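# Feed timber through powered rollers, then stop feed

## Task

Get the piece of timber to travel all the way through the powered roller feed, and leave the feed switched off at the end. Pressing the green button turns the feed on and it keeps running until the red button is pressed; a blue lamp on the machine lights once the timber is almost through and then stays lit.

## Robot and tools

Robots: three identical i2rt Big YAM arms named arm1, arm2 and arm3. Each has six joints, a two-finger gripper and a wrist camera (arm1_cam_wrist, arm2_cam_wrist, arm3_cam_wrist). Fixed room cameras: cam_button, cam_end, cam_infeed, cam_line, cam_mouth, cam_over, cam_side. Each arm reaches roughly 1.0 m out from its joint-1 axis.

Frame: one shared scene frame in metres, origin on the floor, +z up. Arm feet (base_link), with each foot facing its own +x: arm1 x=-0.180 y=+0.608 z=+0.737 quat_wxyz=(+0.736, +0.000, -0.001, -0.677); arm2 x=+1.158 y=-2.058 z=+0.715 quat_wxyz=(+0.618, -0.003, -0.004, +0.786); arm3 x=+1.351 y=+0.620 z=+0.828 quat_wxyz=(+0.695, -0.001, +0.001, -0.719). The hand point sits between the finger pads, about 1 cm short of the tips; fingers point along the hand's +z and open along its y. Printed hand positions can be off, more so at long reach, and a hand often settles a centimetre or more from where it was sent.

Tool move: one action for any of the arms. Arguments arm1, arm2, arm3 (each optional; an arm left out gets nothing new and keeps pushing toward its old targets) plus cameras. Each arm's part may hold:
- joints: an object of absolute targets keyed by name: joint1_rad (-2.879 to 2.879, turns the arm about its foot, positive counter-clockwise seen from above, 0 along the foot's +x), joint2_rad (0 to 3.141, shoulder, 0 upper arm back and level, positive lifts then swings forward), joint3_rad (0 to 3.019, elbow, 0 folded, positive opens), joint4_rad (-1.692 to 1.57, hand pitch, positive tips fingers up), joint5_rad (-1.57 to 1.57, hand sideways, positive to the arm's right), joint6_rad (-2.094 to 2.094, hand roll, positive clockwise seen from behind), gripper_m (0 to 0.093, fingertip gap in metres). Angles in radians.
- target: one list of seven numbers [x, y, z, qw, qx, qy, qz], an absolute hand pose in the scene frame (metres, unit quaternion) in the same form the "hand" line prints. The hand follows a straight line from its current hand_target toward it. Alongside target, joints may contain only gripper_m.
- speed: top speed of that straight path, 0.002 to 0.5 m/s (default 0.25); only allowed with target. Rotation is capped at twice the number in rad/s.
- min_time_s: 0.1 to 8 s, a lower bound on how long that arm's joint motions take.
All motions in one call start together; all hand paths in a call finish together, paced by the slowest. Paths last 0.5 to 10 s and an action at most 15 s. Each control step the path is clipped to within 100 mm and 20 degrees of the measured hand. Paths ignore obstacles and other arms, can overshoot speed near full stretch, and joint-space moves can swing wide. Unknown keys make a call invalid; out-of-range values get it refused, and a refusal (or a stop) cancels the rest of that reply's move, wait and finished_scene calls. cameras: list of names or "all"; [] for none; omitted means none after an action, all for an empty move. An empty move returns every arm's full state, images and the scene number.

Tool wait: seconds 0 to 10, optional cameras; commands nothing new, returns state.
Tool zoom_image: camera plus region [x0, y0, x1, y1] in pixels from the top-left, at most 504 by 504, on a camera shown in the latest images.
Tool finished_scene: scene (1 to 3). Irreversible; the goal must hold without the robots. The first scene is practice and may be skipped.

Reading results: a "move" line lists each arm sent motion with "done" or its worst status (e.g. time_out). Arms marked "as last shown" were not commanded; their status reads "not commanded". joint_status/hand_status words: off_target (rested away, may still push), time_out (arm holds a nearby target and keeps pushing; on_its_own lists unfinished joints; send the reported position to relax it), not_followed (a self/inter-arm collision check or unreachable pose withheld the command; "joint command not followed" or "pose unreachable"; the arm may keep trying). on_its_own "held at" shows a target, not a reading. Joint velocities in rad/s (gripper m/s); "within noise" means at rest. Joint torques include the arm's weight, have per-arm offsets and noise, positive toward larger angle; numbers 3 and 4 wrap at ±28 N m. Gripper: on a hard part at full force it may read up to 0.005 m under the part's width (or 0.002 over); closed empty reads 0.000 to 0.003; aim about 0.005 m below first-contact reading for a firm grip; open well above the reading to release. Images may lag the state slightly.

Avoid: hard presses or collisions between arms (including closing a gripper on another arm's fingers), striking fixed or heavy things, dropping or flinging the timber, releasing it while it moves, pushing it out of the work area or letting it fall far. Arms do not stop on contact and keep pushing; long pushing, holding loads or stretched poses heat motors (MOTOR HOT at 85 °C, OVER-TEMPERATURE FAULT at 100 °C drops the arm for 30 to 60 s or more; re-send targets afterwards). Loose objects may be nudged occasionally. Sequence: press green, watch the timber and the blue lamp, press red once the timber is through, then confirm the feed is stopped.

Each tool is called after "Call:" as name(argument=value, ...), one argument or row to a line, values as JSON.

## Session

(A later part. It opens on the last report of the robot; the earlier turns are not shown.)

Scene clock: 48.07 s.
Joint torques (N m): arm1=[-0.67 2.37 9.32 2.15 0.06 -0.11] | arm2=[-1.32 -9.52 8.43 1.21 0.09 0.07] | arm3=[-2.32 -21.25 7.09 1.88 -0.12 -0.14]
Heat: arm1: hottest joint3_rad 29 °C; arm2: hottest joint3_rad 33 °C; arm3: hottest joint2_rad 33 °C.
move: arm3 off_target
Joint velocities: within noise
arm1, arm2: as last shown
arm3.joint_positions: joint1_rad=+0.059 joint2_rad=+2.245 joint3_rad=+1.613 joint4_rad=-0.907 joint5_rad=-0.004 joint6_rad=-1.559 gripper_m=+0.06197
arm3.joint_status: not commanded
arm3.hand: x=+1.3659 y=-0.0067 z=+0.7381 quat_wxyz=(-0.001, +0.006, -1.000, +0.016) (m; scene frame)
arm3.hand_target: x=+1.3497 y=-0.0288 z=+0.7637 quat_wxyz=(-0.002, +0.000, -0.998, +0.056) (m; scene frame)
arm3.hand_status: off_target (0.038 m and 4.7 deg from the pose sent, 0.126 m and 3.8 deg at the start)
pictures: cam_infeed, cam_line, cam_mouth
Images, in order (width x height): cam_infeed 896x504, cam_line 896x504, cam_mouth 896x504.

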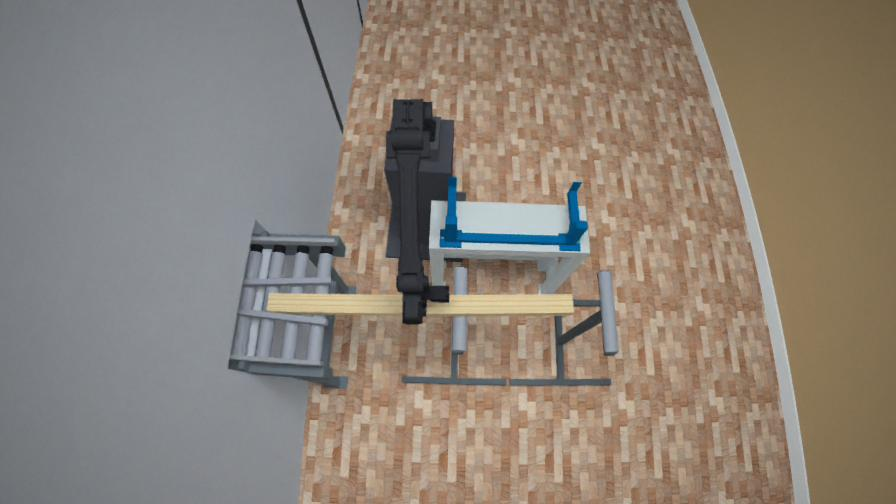

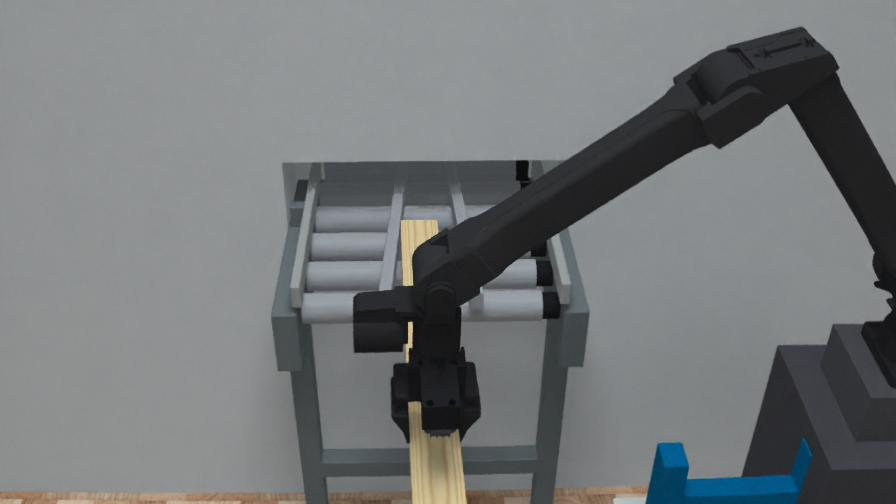

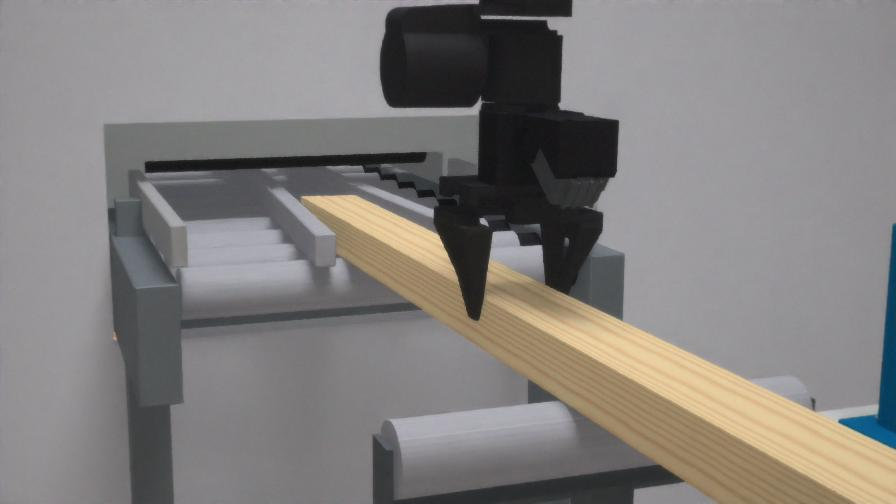

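Call:
move(
  arm3={"target": [1.375, -0.022, 0.780, 0.004, 0.018, 0.9975, -0.066], "speed": 0.1},
  cameras=["cam_mouth", "cam_line"],
)

Call:
zoom_image(
  camera="cam_line",
  region=[280, 150, 600, 350],
)

Scene clock: 53.97 s.
Joint torques (N m): arm1=[-0.67 2.37 9.32 2.14 0.06 -0.11] | arm2=[-1.08 -9.47 8.4 1.21 0.11 0.08] | arm3=[0.26 -23.77 6.04 1.05 -0.32 0.51]
Heat: arm1: hottest joint3_rad 29 °C; arm2: hottest joint3_rad 33 °C; arm3: hottest joint2_rad 33 °C.
move: arm3 off_target
Joint velocities: within noise
arm1: as last shown
arm2.joint_positions: joint1_rad=+0.292 joint2_rad=+1.426 joint3_rad=+1.064 joint4_rad=-1.209 joint5_rad=-0.013 joint6_rad=+0.512 gripper_m=+0.00018
arm2.joint_status: not commanded
arm2.hand: x=+0.9568 y=-1.7213 z=+0.8463 quat_wxyz=(+0.002, +0.713, -0.701, +0.000) (m; scene frame)
arm2.hand_target: x=+0.9586 y=-1.7161 z=+0.8420 quat_wxyz=(+0.000, +0.707, -0.707, +0.000) (m; scene frame)
arm2.hand_status: not commanded
arm3.joint_positions: joint1_rad=+0.062 joint2_rad=+2.227 joint3_rad=+1.581 joint4_rad=-0.870 joint5_rad=-0.001 joint6_rad=-1.547 gripper_m=+0.06197
arm3.joint_status: not commanded
arm3.hand: x=+1.3670 y=-0.0048 z=+0.7393 quat_wxyz=(+0.000, +0.001, -1.000, +0.027) (m; scene frame)
arm3.hand_target: x=+1.3751 y=-0.0212 z=+0.7795 quat_wxyz=(-0.005, -0.017, -0.998, +0.065) (m; scene frame)
arm3.hand_status: off_target (0.045 m and 5.0 deg from the pose sent, 0.046 m and 6.4 deg at the start)
pictures: cam_line, cam_mouth
Images, in order (width x height): cam_line 896x504, cam_mouth 896x504.

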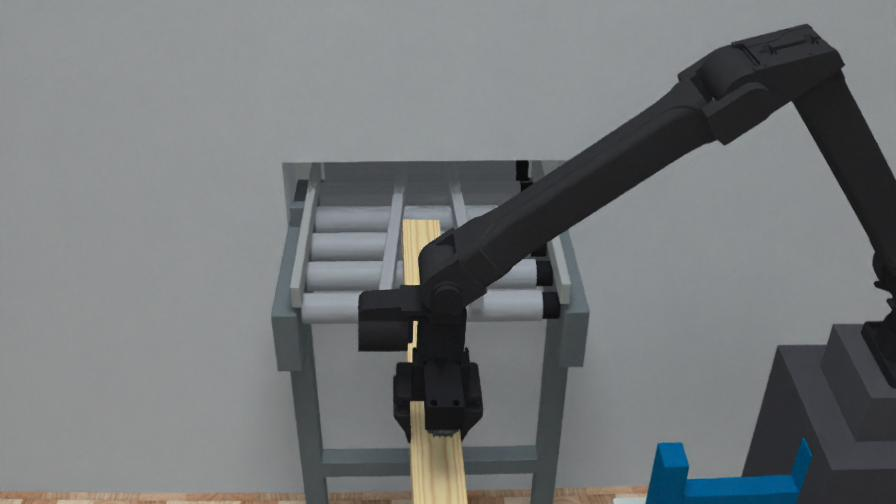

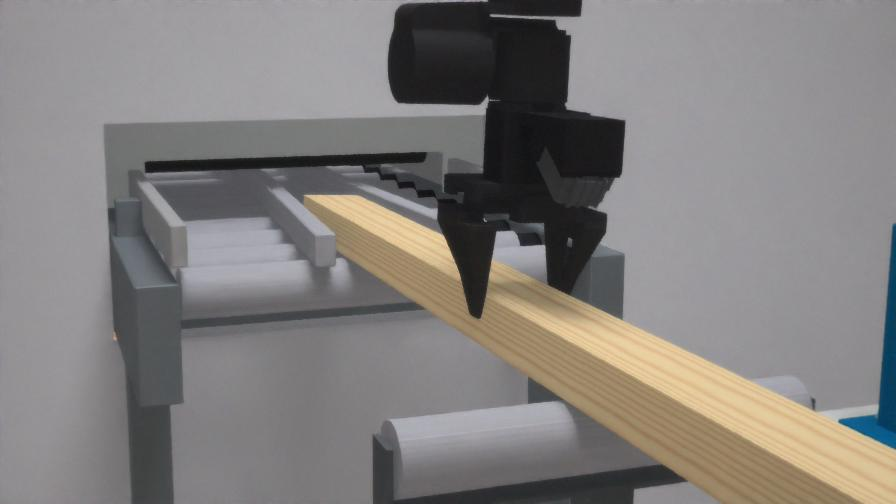

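Scaled by 1.575 from the camera's 896x504 image, which has a finer 1280x720 frame.

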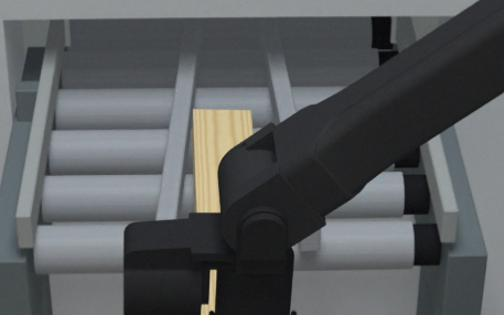

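Call:
move(
  arm3={"target": [1.385, -0.026, 0.812, 0.005, 0.022, 0.997, -0.070], "speed": 0.1},
  cameras=["cam_mouth", "cam_line"],
)

Call:
zoom_image(
  camera="cam_line",
  region=[280, 150, 600, 350],
)

Scene clock: 57.07 s.
Joint torques (N m): arm1=[-0.67 2.37 9.32 2.15 0.06 -0.11] | arm2=[-1.32 -9.52 8.4 1.22 0.1 0.07] | arm3=[0.85 -25.7 7.6 0.59 -0.18 0.16]
Heat: arm1: hottest joint3_rad 29 °C; arm2: hottest joint3_rad 33 °C; arm3: hottest joint2_rad 33 °C.
move: arm3 off_target
Joint velocities: within noise
arm1, arm2: as last shown
arm3.joint_positions: joint1_rad=+0.078 joint2_rad=+2.226 joint3_rad=+1.581 joint4_rad=-0.904 joint5_rad=-0.001 joint6_rad=-1.491 gripper_m=+0.06197
arm3.joint_status: not commanded
arm3.hand: x=+1.3768 y=+0.0039 z=+0.7396 quat_wxyz=(+0.000, -0.018, -1.000, +0.011) (m; scene frame)
arm3.hand_target: x=+1.3848 y=-0.0232 z=+0.8098 quat_wxyz=(-0.006, -0.022, -0.997, +0.070) (m; scene frame)
arm3.hand_status: off_target (0.079 m and 6.8 deg from the pose sent, 0.078 m and 5.6 deg at the start)
pictures: cam_line, cam_mouth
Images, in order (width x height): cam_line 896x504, cam_mouth 896x504.

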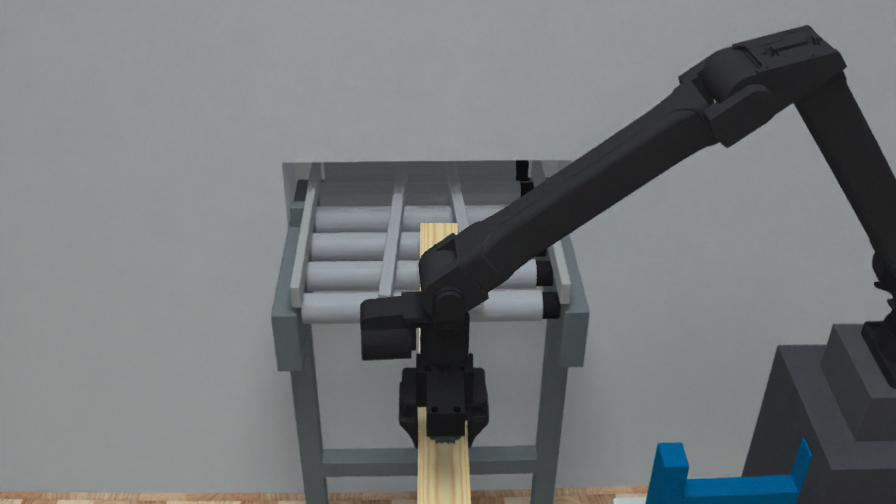

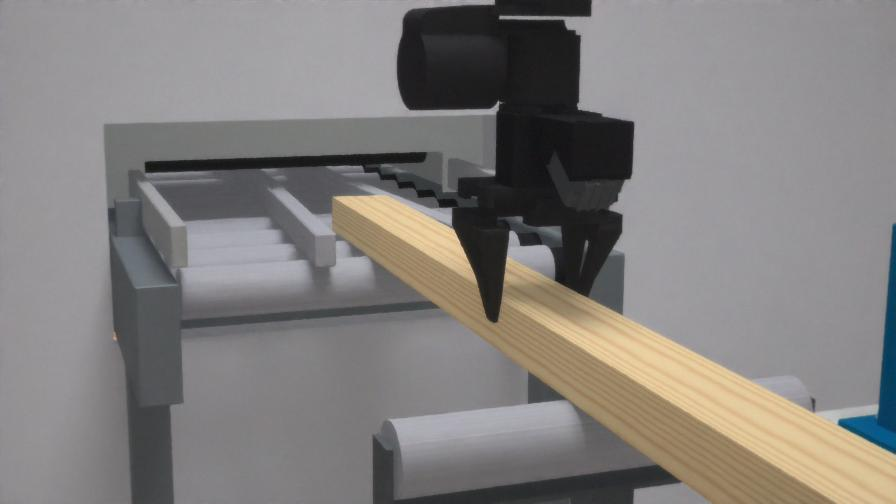

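Scaled by 1.575 from the camera's 896x504 image, which has a finer 1280x720 frame.

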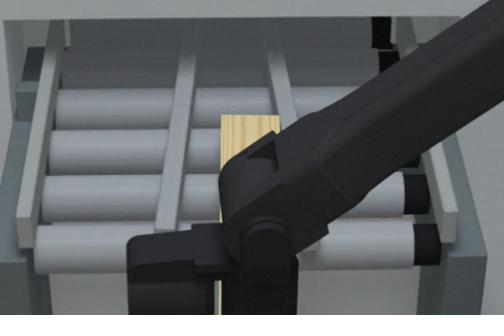

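Call:
move(
  arm3={"target": [1.368, -0.027, 0.808, 0.003, 0.009, 0.9973, -0.070], "speed": 0.1},
  cameras=["cam_mouth", "cam_line"],
)

Call:
zoom_image(
  camera="cam_line",
  region=[280, 150, 600, 350],
)

Scene clock: 60.43 s.
Joint torques (N m): arm1=[-0.62 2.37 9.32 2.14 0.07 -0.11] | arm2=[-1.32 -9.52 8.4 1.21 0.1 0.07] | arm3=[-1.03 -26.05 7.92 0.61 -0.15 -0.19]
Heat: arm1: hottest joint3_rad 29 °C; arm2: hottest joint3_rad 33 °C; arm3: hottest joint2_rad 34 °C.
move: arm3 off_target
Joint velocities: within noise
arm1, arm2: as last shown
arm3.joint_positions: joint1_rad=+0.072 joint2_rad=+2.224 joint3_rad=+1.578 joint4_rad=-0.904 joint5_rad=+0.000 joint6_rad=-1.510 gripper_m=+0.06197
arm3.joint_status: not commanded
arm3.hand: x=+1.3731 y=+0.0049 z=+0.7395 quat_wxyz=(+0.001, -0.012, -1.000, +0.010) (m; scene frame)
arm3.hand_target: x=+1.3678 y=-0.0242 z=+0.8065 quat_wxyz=(-0.002, -0.009, -0.998, +0.070) (m; scene frame)
arm3.hand_status: off_target (0.076 m and 6.9 deg from the pose sent, 0.075 m and 6.9 deg at the start)
pictures: cam_line, cam_mouth
Images, in order (width x height): cam_line 896x504, cam_mouth 896x504.

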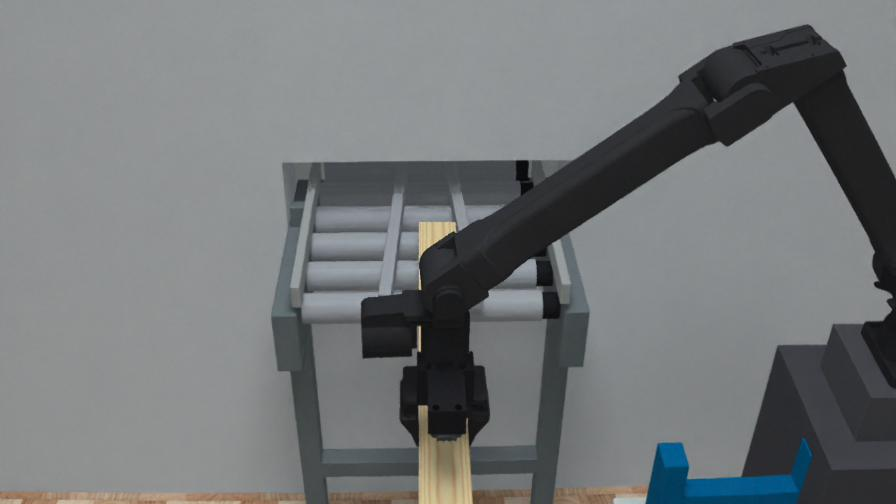

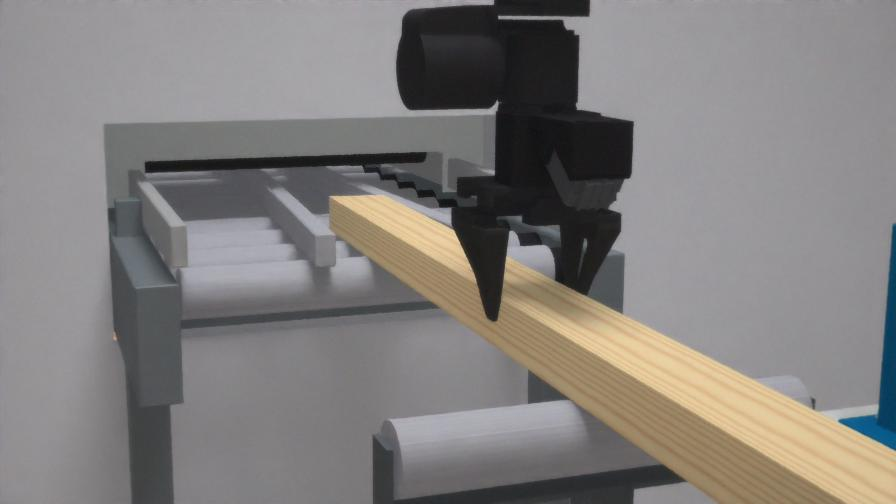

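Scaled by 1.575 from the camera's 896x504 image, which has a finer 1280x720 frame.

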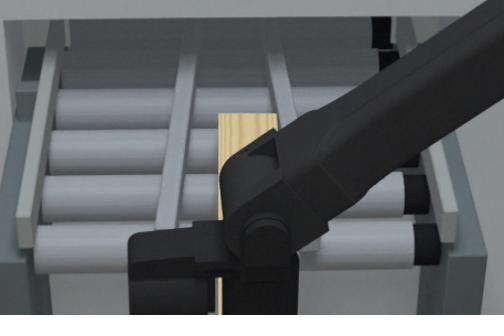

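Call:
move(
  arm3={"target": [1.352, -0.041, 0.800, 0.002, 0.008, 0.9973, -0.070], "speed": 0.1},
  cameras=["cam_mouth", "cam_line"],
)

Call:
zoom_image(
  camera="cam_line",
  region=[280, 150, 600, 350],
)

Scene clock: 63.60 s.
Joint torques (N m): arm1=[-0.67 2.37 9.31 2.14 0.06 -0.11] | arm2=[-1.14 -9.64 8.39 1.22 0.1 0.07] | arm3=[-0.85 -22.89 10.84 0.46 -0.29 -0.2]
Heat: arm1: hottest joint3_rad 29 °C; arm2: hottest joint3_rad 33 °C; arm3: hottest joint2_rad 35 °C.
move: arm3 off_target
Joint velocities: within noise
arm1, arm2: as last shown
arm3.joint_positions: joint1_rad=+0.043 joint2_rad=+2.224 joint3_rad=+1.578 joint4_rad=-0.909 joint5_rad=+0.000 joint6_rad=-1.540 gripper_m=+0.06197
arm3.joint_status: not commanded
arm3.hand: x=+1.3552 y=+0.0055 z=+0.7396 quat_wxyz=(+0.001, -0.011, -1.000, +0.008) (m; scene frame)
arm3.hand_target: x=+1.3519 y=-0.0364 z=+0.8012 quat_wxyz=(-0.001, -0.008, -0.998, +0.070) (m; scene frame)
arm3.hand_status: off_target (0.076 m and 7.1 deg from the pose sent, 0.079 m and 6.9 deg at the start)
pictures: cam_line, cam_mouth
Images, in order (width x height): cam_line 896x504, cam_mouth 896x504.

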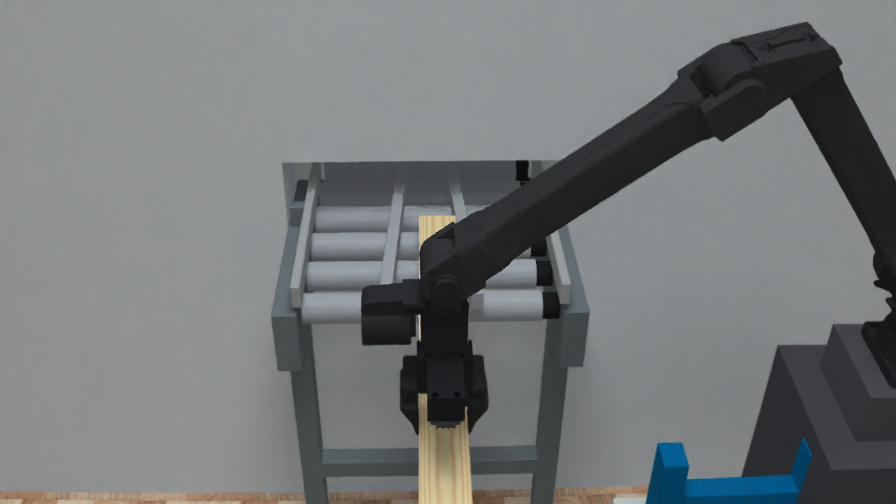

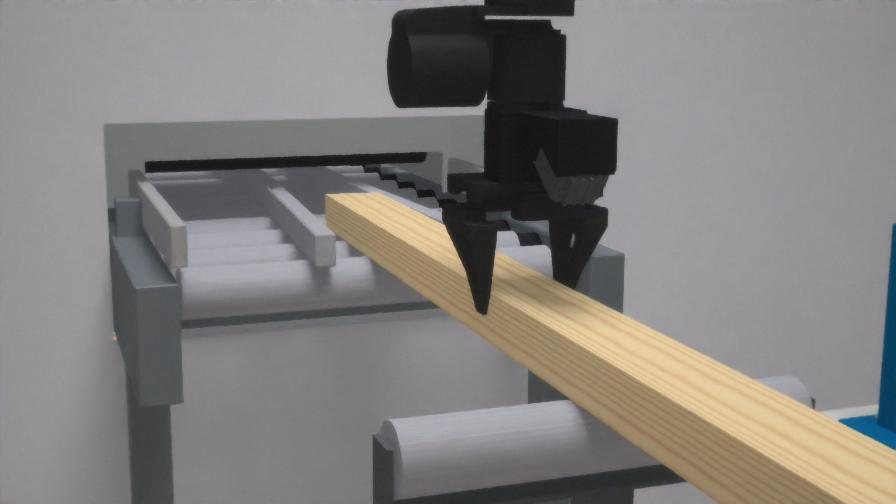

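Scaled by 1.575 from the camera's 896x504 image, which has a finer 1280x720 frame.

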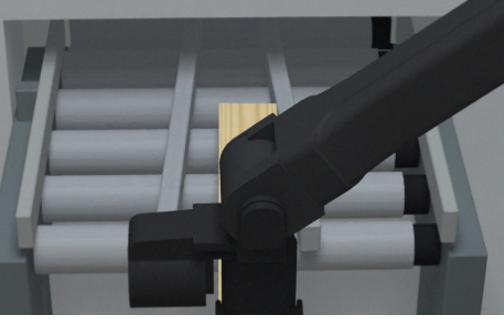

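Call:
move(
  arm3={"target": [1.345, -0.043, 0.765, 0.001, 0.007, 0.9985, -0.055], "speed": 0.1},
  cameras=["cam_mouth", "cam_line"],
)

Call:
zoom_image(
  camera="cam_line",
  region=[280, 150, 600, 350],
)

Scene clock: 67.27 s.
Joint torques (N m): arm1=[-0.62 2.32 9.31 2.15 0.06 -0.11] | arm2=[-1.14 -9.58 8.4 1.22 0.09 0.07] | arm3=[-1.26 -18.49 11.96 1.17 -0.08 -0.24]
Heat: arm1: hottest joint3_rad 30 °C; arm2: hottest joint3_rad 33 °C; arm3: hottest joint2_rad 36 °C.
move: arm3 off_target
Joint velocities: within noise
arm1, arm2: as last shown
arm3.joint_positions: joint1_rad=+0.043 joint2_rad=+2.233 joint3_rad=+1.589 joint4_rad=-0.922 joint5_rad=+0.000 joint6_rad=-1.542 gripper_m=+0.06197
arm3.joint_status: not commanded
arm3.hand: x=+1.3548 y=+0.0053 z=+0.7376 quat_wxyz=(+0.001, -0.011, -1.000, +0.003) (m; scene frame)
arm3.hand_target: x=+1.3445 y=-0.0391 z=+0.7679 quat_wxyz=(+0.000, -0.007, -0.998, +0.056) (m; scene frame)
arm3.hand_status: off_target (0.056 m and 6.0 deg from the pose sent, 0.056 m and 5.4 deg at the start)
pictures: cam_line, cam_mouth
Images, in order (width x height): cam_line 896x504, cam_mouth 896x504.

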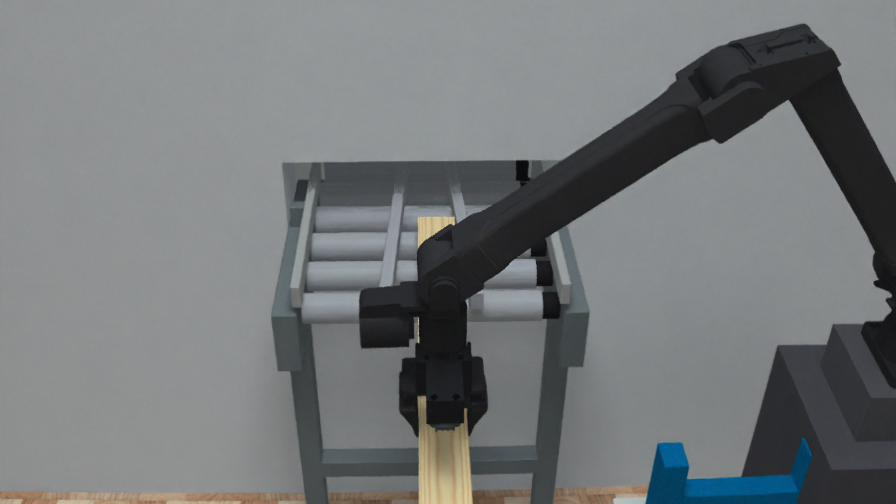

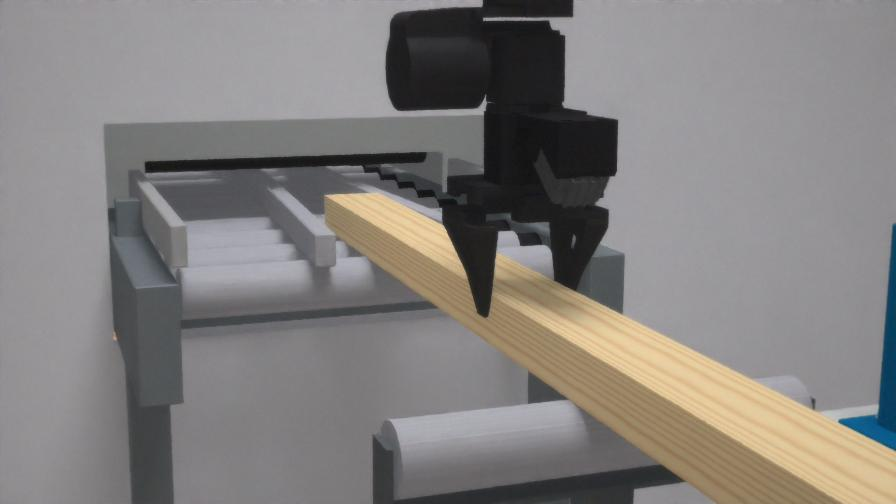

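Scaled by 1.575 from the camera's 896x504 image, which has a finer 1280x720 frame.

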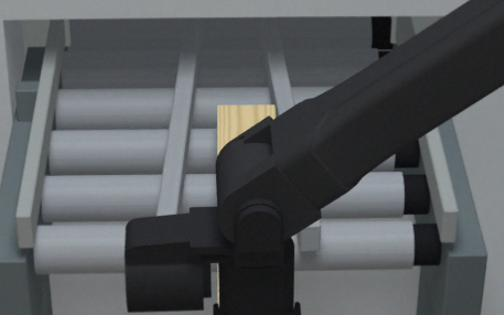

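Call:
move(
  arm3={"joints": {"gripper_m": 0.093}},
)

Call:
move(
  arm2={"target": [0.9600, -1.715, 0.792, 0, 0.707, -0.707, 0], "speed": 0.1},
  arm3={"target": [1.354, 0.0, 0.88, 0, 0, 1, 0], "speed": 0.15},
  cameras=["cam_button", "cam_mouth", "cam_line"],
)

Call:
zoom_image(
  camera="cam_button",
  region=[300, 80, 552, 280],
)

Scene clock: 71.30 s.
Joint torques (N m): arm1=[-0.67 2.37 9.31 2.14 0.06 -0.11] | arm2=[-1.38 -9.52 8.42 1.2 0.1 0.07] | arm3=[-1.2 -19.08 9.95 1.52 -0.1 -0.19]
Heat: arm1: hottest joint3_rad 30 °C; arm2: hottest joint3_rad 34 °C; arm3: hottest joint2_rad 36 °C.
move: arm3 done
Joint velocities: within noise
arm1, arm2: as last shown
arm3.joint_positions: joint1_rad=+0.038 joint2_rad=+2.234 joint3_rad=+1.619 joint4_rad=-0.921 joint5_rad=-0.003 joint6_rad=-1.550 gripper_m=+0.09288
arm3.joint_status: all done
arm3.hand: x=+1.3528 y=-0.0088 z=+0.7467 quat_wxyz=(+0.000, -0.009, -1.000, +0.018) (m; scene frame)
arm3.hand_target: x=+1.3447 y=-0.0390 z=+0.7678 quat_wxyz=(+0.000, -0.007, -0.998, +0.055) (m; scene frame)
arm3.hand_status: not commanded
pictures: none

Scene clock: 72.87 s.
Joint torques (N m): arm1=[-0.62 2.37 9.31 2.14 0.06 -0.1] | arm2=[-1.32 -7.47 6.35 2 0.09 0.04] | arm3=[-0.03 -17.79 9.94 0.49 -0.07 -0.18]
Heat: arm1: hottest joint3_rad 30 °C; arm2: hottest joint3_rad 34 °C; arm3: hottest joint2_rad 36 °C.
move: arm2 off_target; arm3 off_target
Joint velocities: within noise
arm1.joint_positions: joint1_rad=+0.396 joint2_rad=+0.586 joint3_rad=+1.378 joint4_rad=-1.382 joint5_rad=-0.047 joint6_rad=+0.648 gripper_m=+0.09396
arm1.joint_status: not commanded
arm1.hand: x=-0.0730 y=+0.4188 z=+1.2686 quat_wxyz=(-0.465, -0.666, -0.577, +0.084) (m; scene frame)
arm1.hand_target: x=-0.0740 y=+0.4207 z=+1.2803 quat_wxyz=(-0.477, -0.661, -0.573, +0.086) (m; scene frame)
arm1.hand_status: not commanded
arm2.joint_positions: joint1_rad=+0.290 joint2_rad=+1.454 joint3_rad=+1.007 joint4_rad=-1.088 joint5_rad=-0.013 joint6_rad=+0.512 gripper_m=+0.00018
arm2.joint_status: not commanded
arm2.hand: x=+0.9545 y=-1.7152 z=+0.8157 quat_wxyz=(-0.003, +0.713, -0.701, -0.016) (m; scene frame)
arm2.hand_target: x=+0.9604 y=-1.7161 z=+0.7931 quat_wxyz=(+0.000, +0.707, -0.707, +0.000) (m; scene frame)
arm2.hand_status: off_target (0.024 m and 2.1 deg from the pose sent, 0.055 m and 1.1 deg at the start)
arm3.joint_positions: joint1_rad=+0.038 joint2_rad=+2.071 joint3_rad=+1.665 joint4_rad=-1.211 joint5_rad=-0.003 joint6_rad=-1.552 gripper_m=+0.09292
arm3.joint_status: not commanded
arm3.hand: x=+1.3530 y=+0.0178 z=+0.8594 quat_wxyz=(+0.000, -0.008, -1.000, -0.023) (m; scene frame)
arm3.hand_target: x=+1.3541 y=+0.0010 z=+0.8804 quat_wxyz=(+0.000, +0.000, -1.000, +0.000) (m; scene frame)
arm3.hand_status: off_target (0.027 m and 2.8 deg from the pose sent, 0.133 m and 2.2 deg at the start)
pictures: cam_button, cam_line, cam_mouth
Images, in order (width x height): cam_button 896x504, cam_line 896x504, cam_mouth 896x504.

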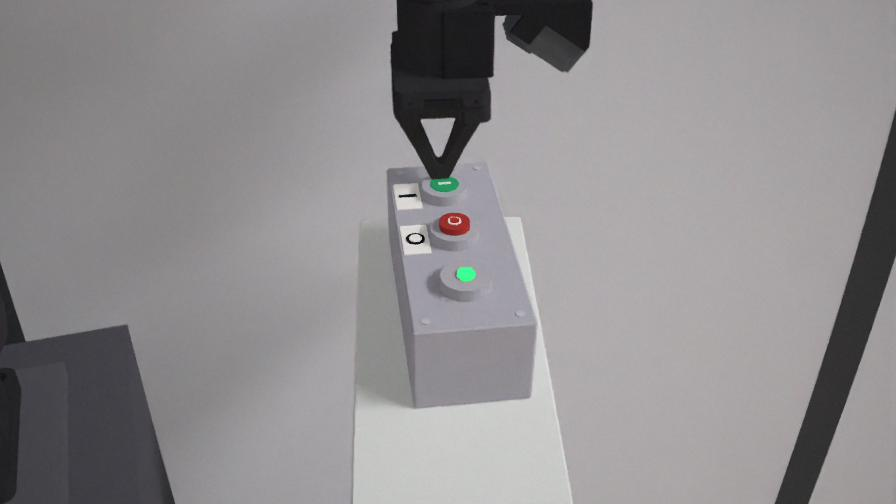

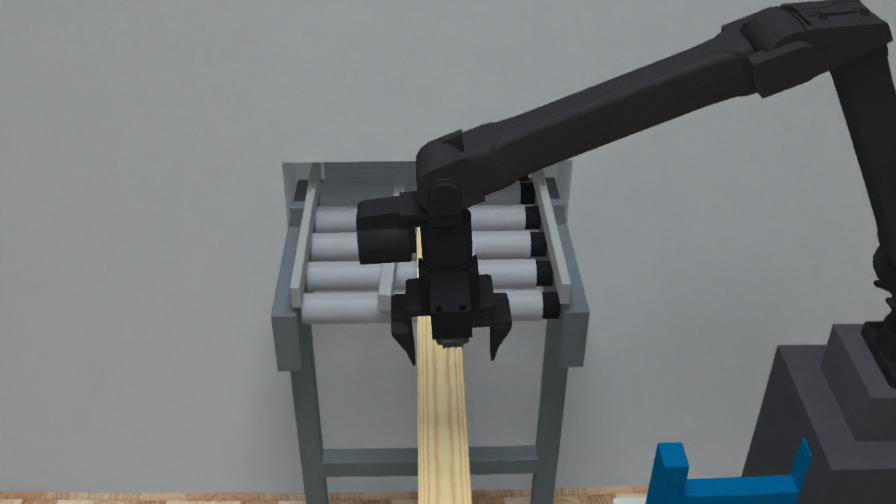

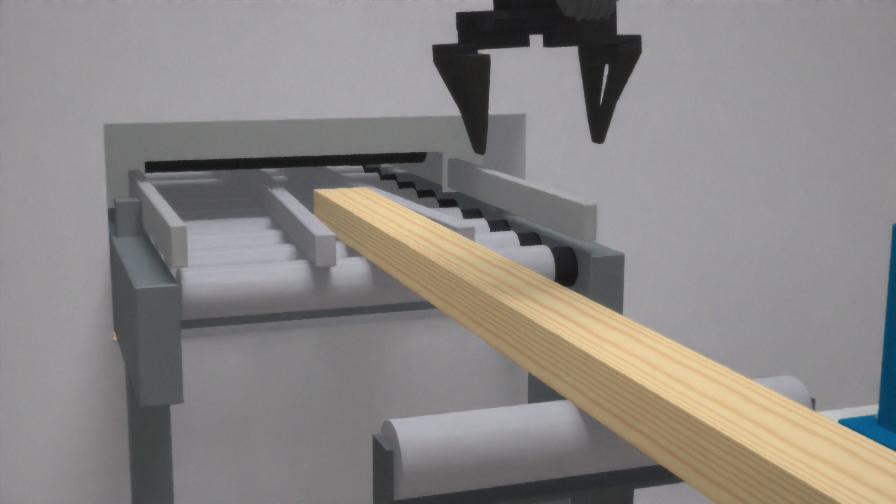

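Scaled by 2.000 from the camera's 896x504 image, which has a finer 1280x720 frame.

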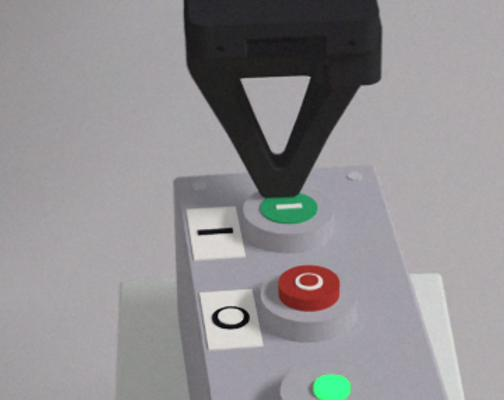

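Call:
move(
  arm2={"target": [0.9630, -1.716, 0.855, 0, 0.707, -0.707, 0], "speed": 0.15},
  cameras=["cam_mouth"],
)

Call:
move(
  arm1={"target": [-0.12, -0.03, 0.86, 0, 1, 0, 0], "speed": 0.25},
  arm2={"target": [1.0210, -1.704, 0.840, 0, 0.707, -0.707, 0], "speed": 0.15},
  arm3={"target": [1.36, 0.22, 1.08, 0, 0, 1, 0], "speed": 0.2},
  cameras=["cam_button", "cam_mouth", "cam_over", "arm1_cam_wrist", "arm2_cam_wrist"],
)

Call:
zoom_image(
  camera="cam_button",
  region=[300, 80, 552, 280],
)

Scene clock: 77.77 s.
Joint torques (N m): arm1=[-0.67 2.37 9.32 2.15 0.07 -0.1] | arm2=[-1.44 -11.05 11.44 0.06 0.1 -0.02] | arm3=[-0.09 -19.02 10.25 0.31 -0.03 -0.21]
Heat: arm1: hottest joint3_rad 30 °C; arm2: hottest joint3_rad 34 °C; arm3: hottest joint2_rad 37 °C.
move: arm2 off_target
Joint velocities: within noise
arm1, arm3: as last shown
arm2.joint_positions: joint1_rad=+0.285 joint2_rad=+1.426 joint3_rad=+1.042 joint4_rad=-1.221 joint5_rad=-0.013 joint6_rad=+0.512 gripper_m=+0.00018
arm2.joint_status: not commanded
arm2.hand: x=+0.9654 y=-1.7300 z=+0.8384 quat_wxyz=(+0.006, +0.711, -0.703, +0.017) (m; scene frame)
arm2.hand_target: x=+0.9633 y=-1.7165 z=+0.8551 quat_wxyz=(+0.000, +0.707, -0.707, +0.000) (m; scene frame)
arm2.hand_status: off_target (0.022 m and 2.1 deg from the pose sent, 0.040 m and 2.1 deg at the start)
pictures: cam_mouth
Images, in order (width x height): cam_mouth 896x504.

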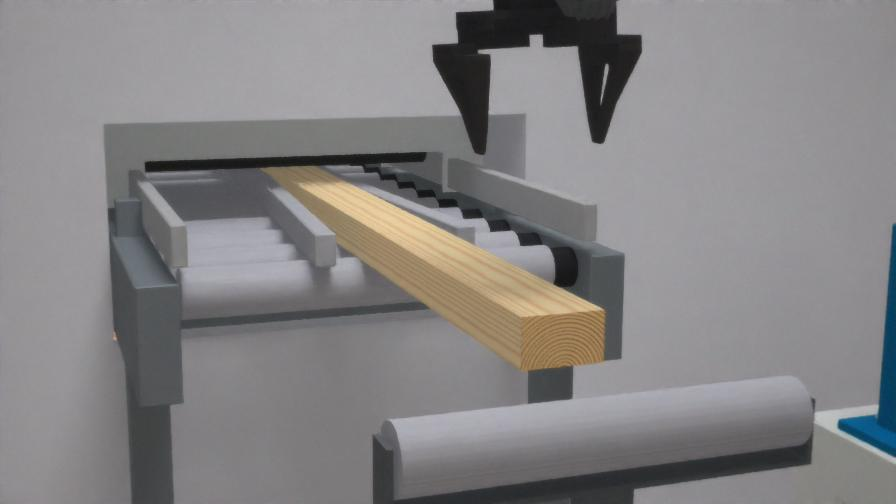

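Scene clock: 82.17 s.
Joint torques (N m): arm1=[-1.44 -19.55 12.26 0.14 0.02 0.07] | arm2=[-1.44 -11.05 8.13 1.16 0.08 -0.11] | arm3=[0.97 -9.35 6.64 0.47 -0.03 0.04]
Heat: arm1: hottest joint3_rad 30 °C; arm2: hottest joint3_rad 34 °C; arm3: hottest joint2_rad 36 °C.
move: arm1 off_target; arm2 done; arm3 done
Joint velocities: within noise
arm1.joint_positions: joint1_rad=+0.016 joint2_rad=+2.057 joint3_rad=+1.863 joint4_rad=-1.404 joint5_rad=+0.004 joint6_rad=+1.650 gripper_m=+0.09396
arm1.joint_status: not commanded
arm1.hand: x=-0.1184 y=-0.0162 z=+0.8510 quat_wxyz=(+0.012, -1.000, -0.011, +0.003) (m; scene frame)
arm1.hand_target: x=-0.1202 y=-0.0294 z=+0.8601 quat_wxyz=(-0.001, -1.000, +0.000, +0.000) (m; scene frame)
arm1.hand_status: off_target (0.017 m and 1.8 deg from the pose sent, 0.609 m and 96.5 deg at the start)
arm2.joint_positions: joint1_rad=+0.135 joint2_rad=+1.412 joint3_rad=+1.020 joint4_rad=-1.201 joint5_rad=-0.013 joint6_rad=+0.372 gripper_m=+0.00018
arm2.joint_status: not commanded
arm2.hand: x=+1.0178 y=-1.7085 z=+0.8362 quat_wxyz=(+0.006, +0.707, -0.707, +0.010) (m; scene frame)
arm2.hand_target: x=+1.0210 y=-1.7041 z=+0.8400 quat_wxyz=(+0.000, +0.707, -0.707, +0.000) (m; scene frame)
arm2.hand_status: done (0.007 m and 1.3 deg from the pose sent, 0.061 m and 2.2 deg at the start)
arm3.joint_positions: joint1_rad=+0.044 joint2_rad=+1.393 joint3_rad=+1.358 joint4_rad=-1.524 joint5_rad=-0.003 joint6_rad=-1.552 gripper_m=+0.09292
arm3.joint_status: not commanded
arm3.hand: x=+1.3554 y=+0.2139 z=+1.0816 quat_wxyz=(+0.000, -0.005, -1.000, +0.006) (m; scene frame)
arm3.hand_target: x=+1.3599 y=+0.2199 z=+1.0800 quat_wxyz=(+0.000, +0.000, -1.000, +0.000) (m; scene frame)
arm3.hand_status: done (0.008 m and 0.9 deg from the pose sent, 0.299 m and 2.8 deg at the start)
pictures: arm1_cam_wrist, arm2_cam_wrist, cam_button, cam_mouth, cam_over
Images, in order (width x height): arm1_cam_wrist 672x504, arm2_cam_wrist 672x504, cam_button 896x504, cam_mouth 896x504, cam_over 896x504.

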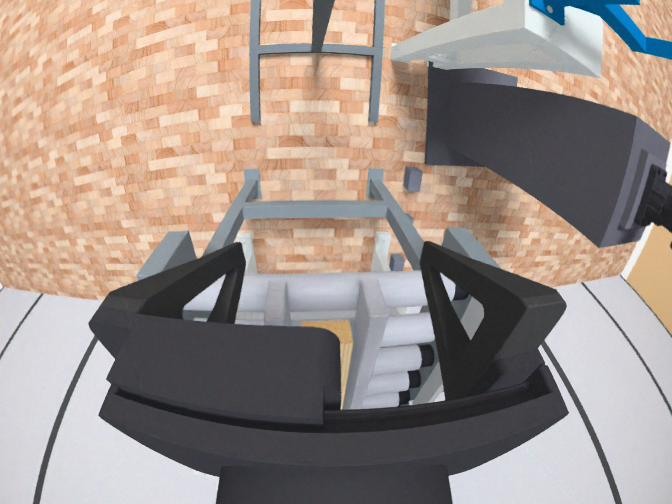

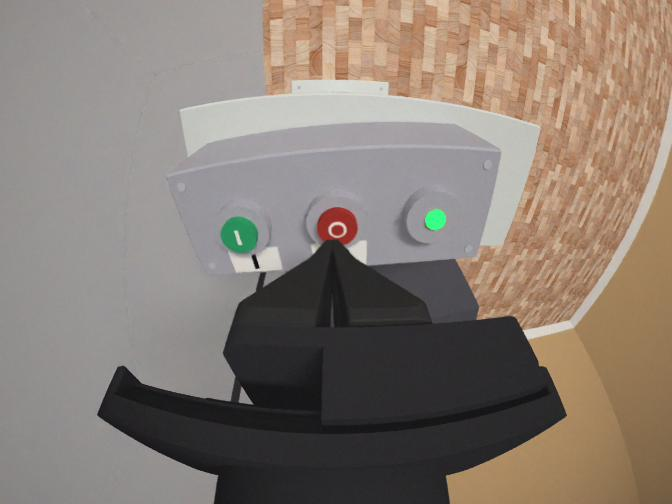

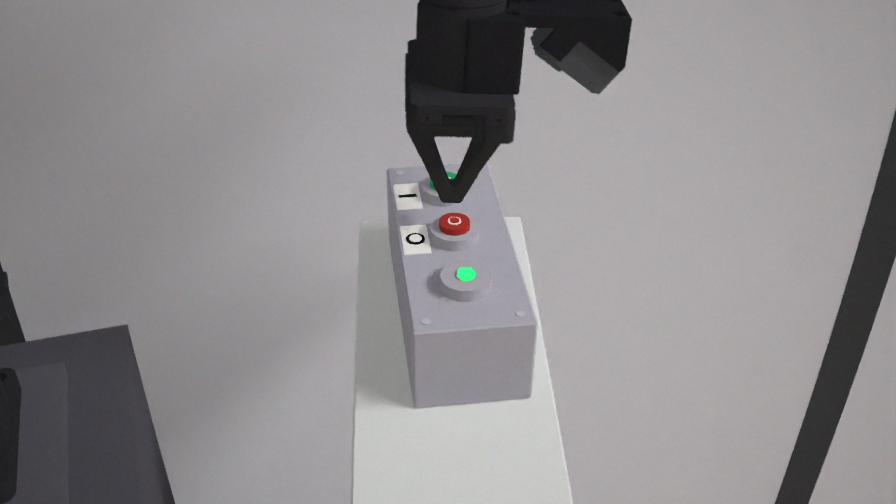

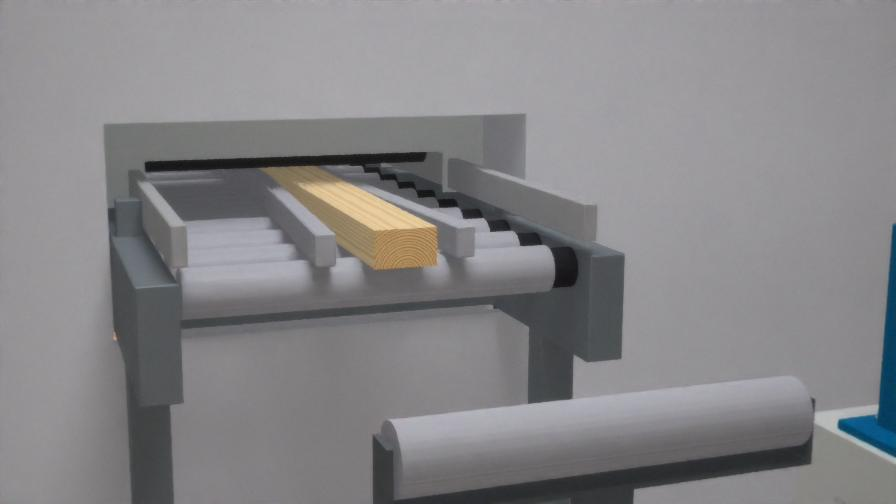

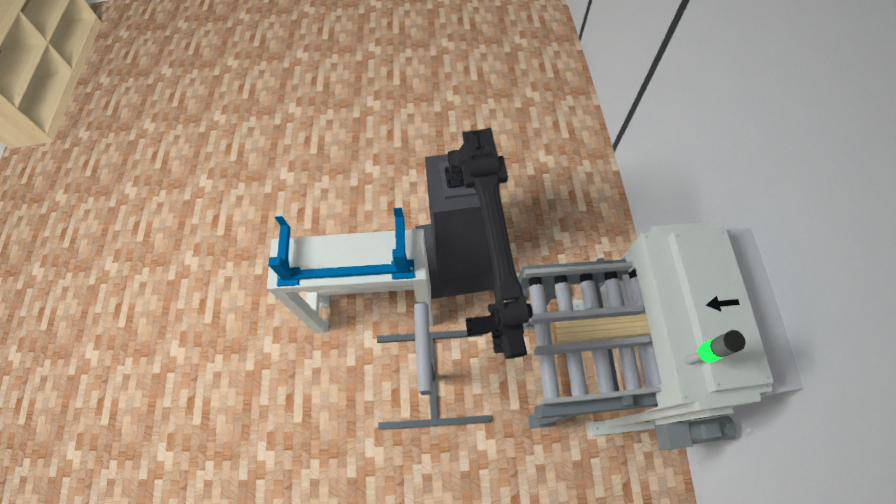

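Scaled by 2.000 from the camera's 896x504 image, which has a finer 1280x720 frame.

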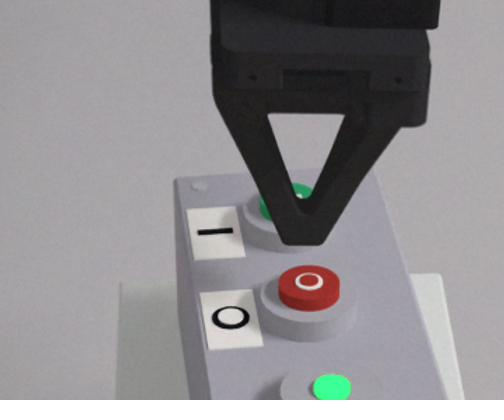

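Call:
wait(
  seconds=2.0,
  cameras=["cam_over"],
)

Call:
wait(
  seconds=1.0,
  cameras=["cam_over", "arm1_cam_wrist"],
)

Scene clock: 85.73 s.
Joint torques (N m): arm1=[-1.14 -19.49 12.23 0.14 0.02 0.08] | arm2=[-1.49 -11.16 8.14 1.17 0.08 -0.12] | arm3=[0.91 -10.11 6.57 0.24 -0.13 -0.04]
Heat: arm1: hottest joint3_rad 31 °C; arm2: hottest joint3_rad 34 °C; arm3: hottest joint2_rad 36 °C.
Joint velocities: within noise
arm1.joint_positions: joint1_rad=+0.016 joint2_rad=+2.057 joint3_rad=+1.863 joint4_rad=-1.404 joint5_rad=+0.004 joint6_rad=+1.650 gripper_m=+0.09396
arm1.joint_status: not commanded
arm1.hand: x=-0.1184 y=-0.0161 z=+0.8510 quat_wxyz=(+0.012, -1.000, -0.011, +0.003) (m; scene frame)
arm1.hand_target: x=-0.1202 y=-0.0293 z=+0.8601 quat_wxyz=(+0.000, -1.000, +0.000, +0.000) (m; scene frame)
arm1.hand_status: off_target (0.017 m and 1.9 deg from the pose sent, 0.609 m and 96.5 deg at the start)
arm2.joint_positions: joint1_rad=+0.135 joint2_rad=+1.412 joint3_rad=+1.020 joint4_rad=-1.201 joint5_rad=-0.013 joint6_rad=+0.372 gripper_m=+0.00018
arm2.joint_status: not commanded
arm2.hand: x=+1.0178 y=-1.7085 z=+0.8362 quat_wxyz=(+0.006, +0.707, -0.707, +0.010) (m; scene frame)
arm2.hand_target: x=+1.0210 y=-1.7041 z=+0.8400 quat_wxyz=(+0.000, +0.707, -0.707, +0.000) (m; scene frame)
arm2.hand_status: done (0.007 m and 1.3 deg from the pose sent, 0.061 m and 2.2 deg at the start)
arm3.joint_positions: joint1_rad=+0.044 joint2_rad=+1.393 joint3_rad=+1.358 joint4_rad=-1.524 joint5_rad=-0.003 joint6_rad=-1.552 gripper_m=+0.09292
arm3.joint_status: not commanded
arm3.hand: x=+1.3554 y=+0.2139 z=+1.0816 quat_wxyz=(+0.000, -0.005, -1.000, +0.006) (m; scene frame)
arm3.hand_target: x=+1.3599 y=+0.2199 z=+1.0800 quat_wxyz=(+0.000, +0.000, -1.000, +0.000) (m; scene frame)
arm3.hand_status: done (0.008 m and 0.9 deg from the pose sent, 0.299 m and 2.8 deg at the start)
wait: 2.00 s; at rest from the start
pictures: cam_over
Images, in order (width x height): cam_over 896x504.

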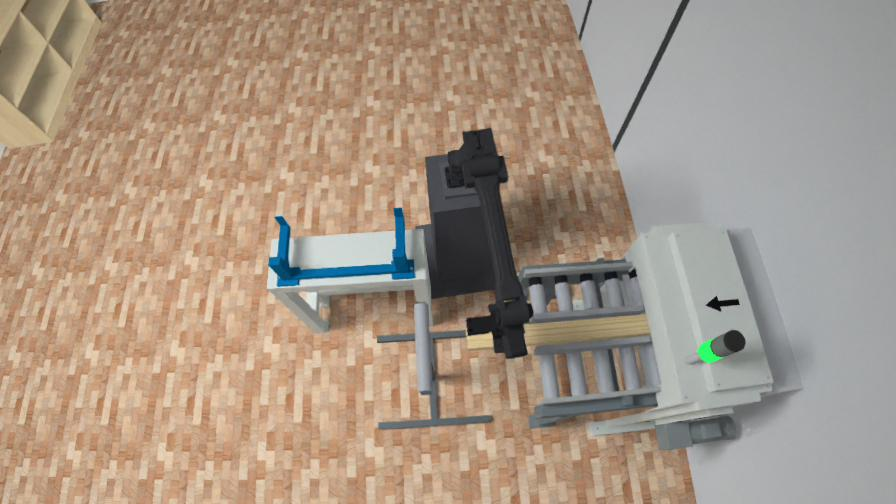

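Scene clock: 86.73 s.
Joint torques (N m): arm1=[-1.2 -19.49 12.23 0.13 0.02 0.08] | arm2=[-1.44 -10.93 8.16 1.13 0.07 -0.11] | arm3=[0.56 -9.99 6.6 0.55 -0.07 0]
Heat: arm1: hottest joint3_rad 31 °C; arm2: hottest joint3_rad 34 °C; arm3: hottest joint2_rad 36 °C.
Joint velocities: within noise
arm1.joint_positions: joint1_rad=+0.016 joint2_rad=+2.057 joint3_rad=+1.863 joint4_rad=-1.404 joint5_rad=+0.004 joint6_rad=+1.650 gripper_m=+0.09396
arm1.joint_status: not commanded
arm1.hand: x=-0.1184 y=-0.0161 z=+0.8510 quat_wxyz=(+0.012, -1.000, -0.011, +0.003) (m; scene frame)
arm1.hand_target: x=-0.1202 y=-0.0293 z=+0.8601 quat_wxyz=(+0.000, -1.000, +0.000, +0.000) (m; scene frame)
arm1.hand_status: off_target (0.017 m and 1.9 deg from the pose sent, 0.609 m and 96.5 deg at the start)
arm2.joint_positions: joint1_rad=+0.135 joint2_rad=+1.412 joint3_rad=+1.020 joint4_rad=-1.201 joint5_rad=-0.013 joint6_rad=+0.372 gripper_m=+0.00018
arm2.joint_status: not commanded
arm2.hand: x=+1.0178 y=-1.7085 z=+0.8362 quat_wxyz=(+0.006, +0.707, -0.707, +0.010) (m; scene frame)
arm2.hand_target: x=+1.0210 y=-1.7041 z=+0.8400 quat_wxyz=(+0.000, +0.707, -0.707, +0.000) (m; scene frame)
arm2.hand_status: done (0.007 m and 1.3 deg from the pose sent, 0.061 m and 2.2 deg at the start)
arm3.joint_positions: joint1_rad=+0.044 joint2_rad=+1.393 joint3_rad=+1.358 joint4_rad=-1.524 joint5_rad=-0.003 joint6_rad=-1.552 gripper_m=+0.09292
arm3.joint_status: not commanded
arm3.hand: x=+1.3554 y=+0.2139 z=+1.0816 quat_wxyz=(+0.000, -0.005, -1.000, +0.006) (m; scene frame)
arm3.hand_target: x=+1.3599 y=+0.2199 z=+1.0800 quat_wxyz=(+0.000, +0.000, -1.000, +0.000) (m; scene frame)
arm3.hand_status: done (0.008 m and 0.9 deg from the pose sent, 0.299 m and 2.8 deg at the start)
wait: 1.00 s; at rest by 0.27 s
pictures: arm1_cam_wrist, cam_over
Images, in order (width x height): arm1_cam_wrist 672x504, cam_over 896x504.

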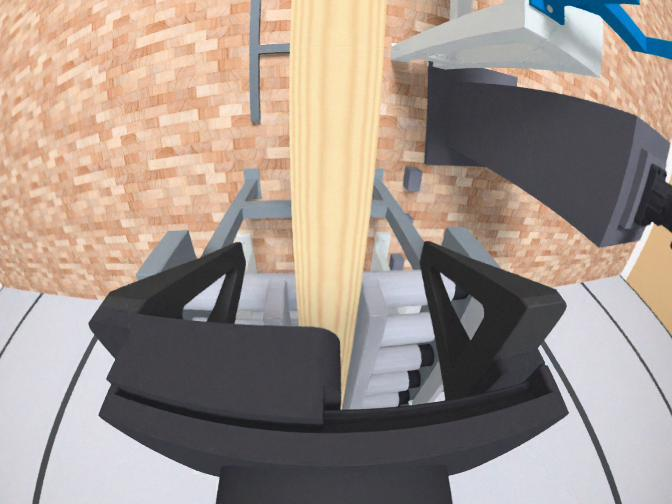

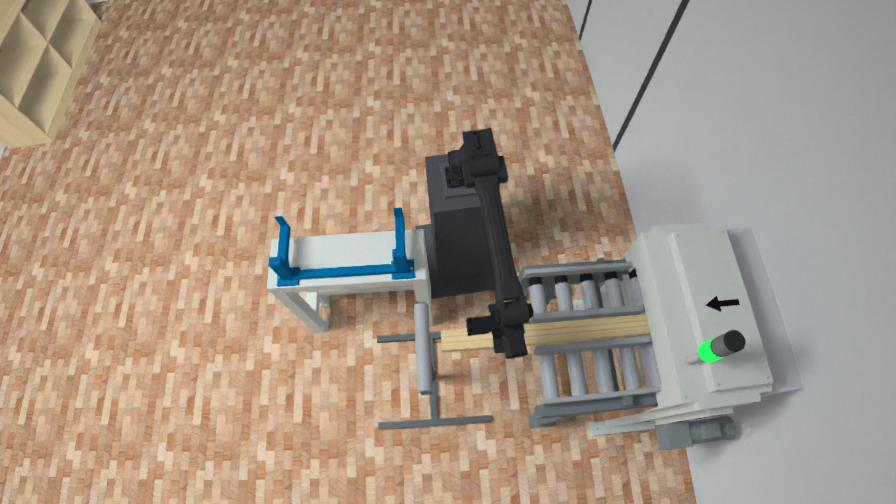

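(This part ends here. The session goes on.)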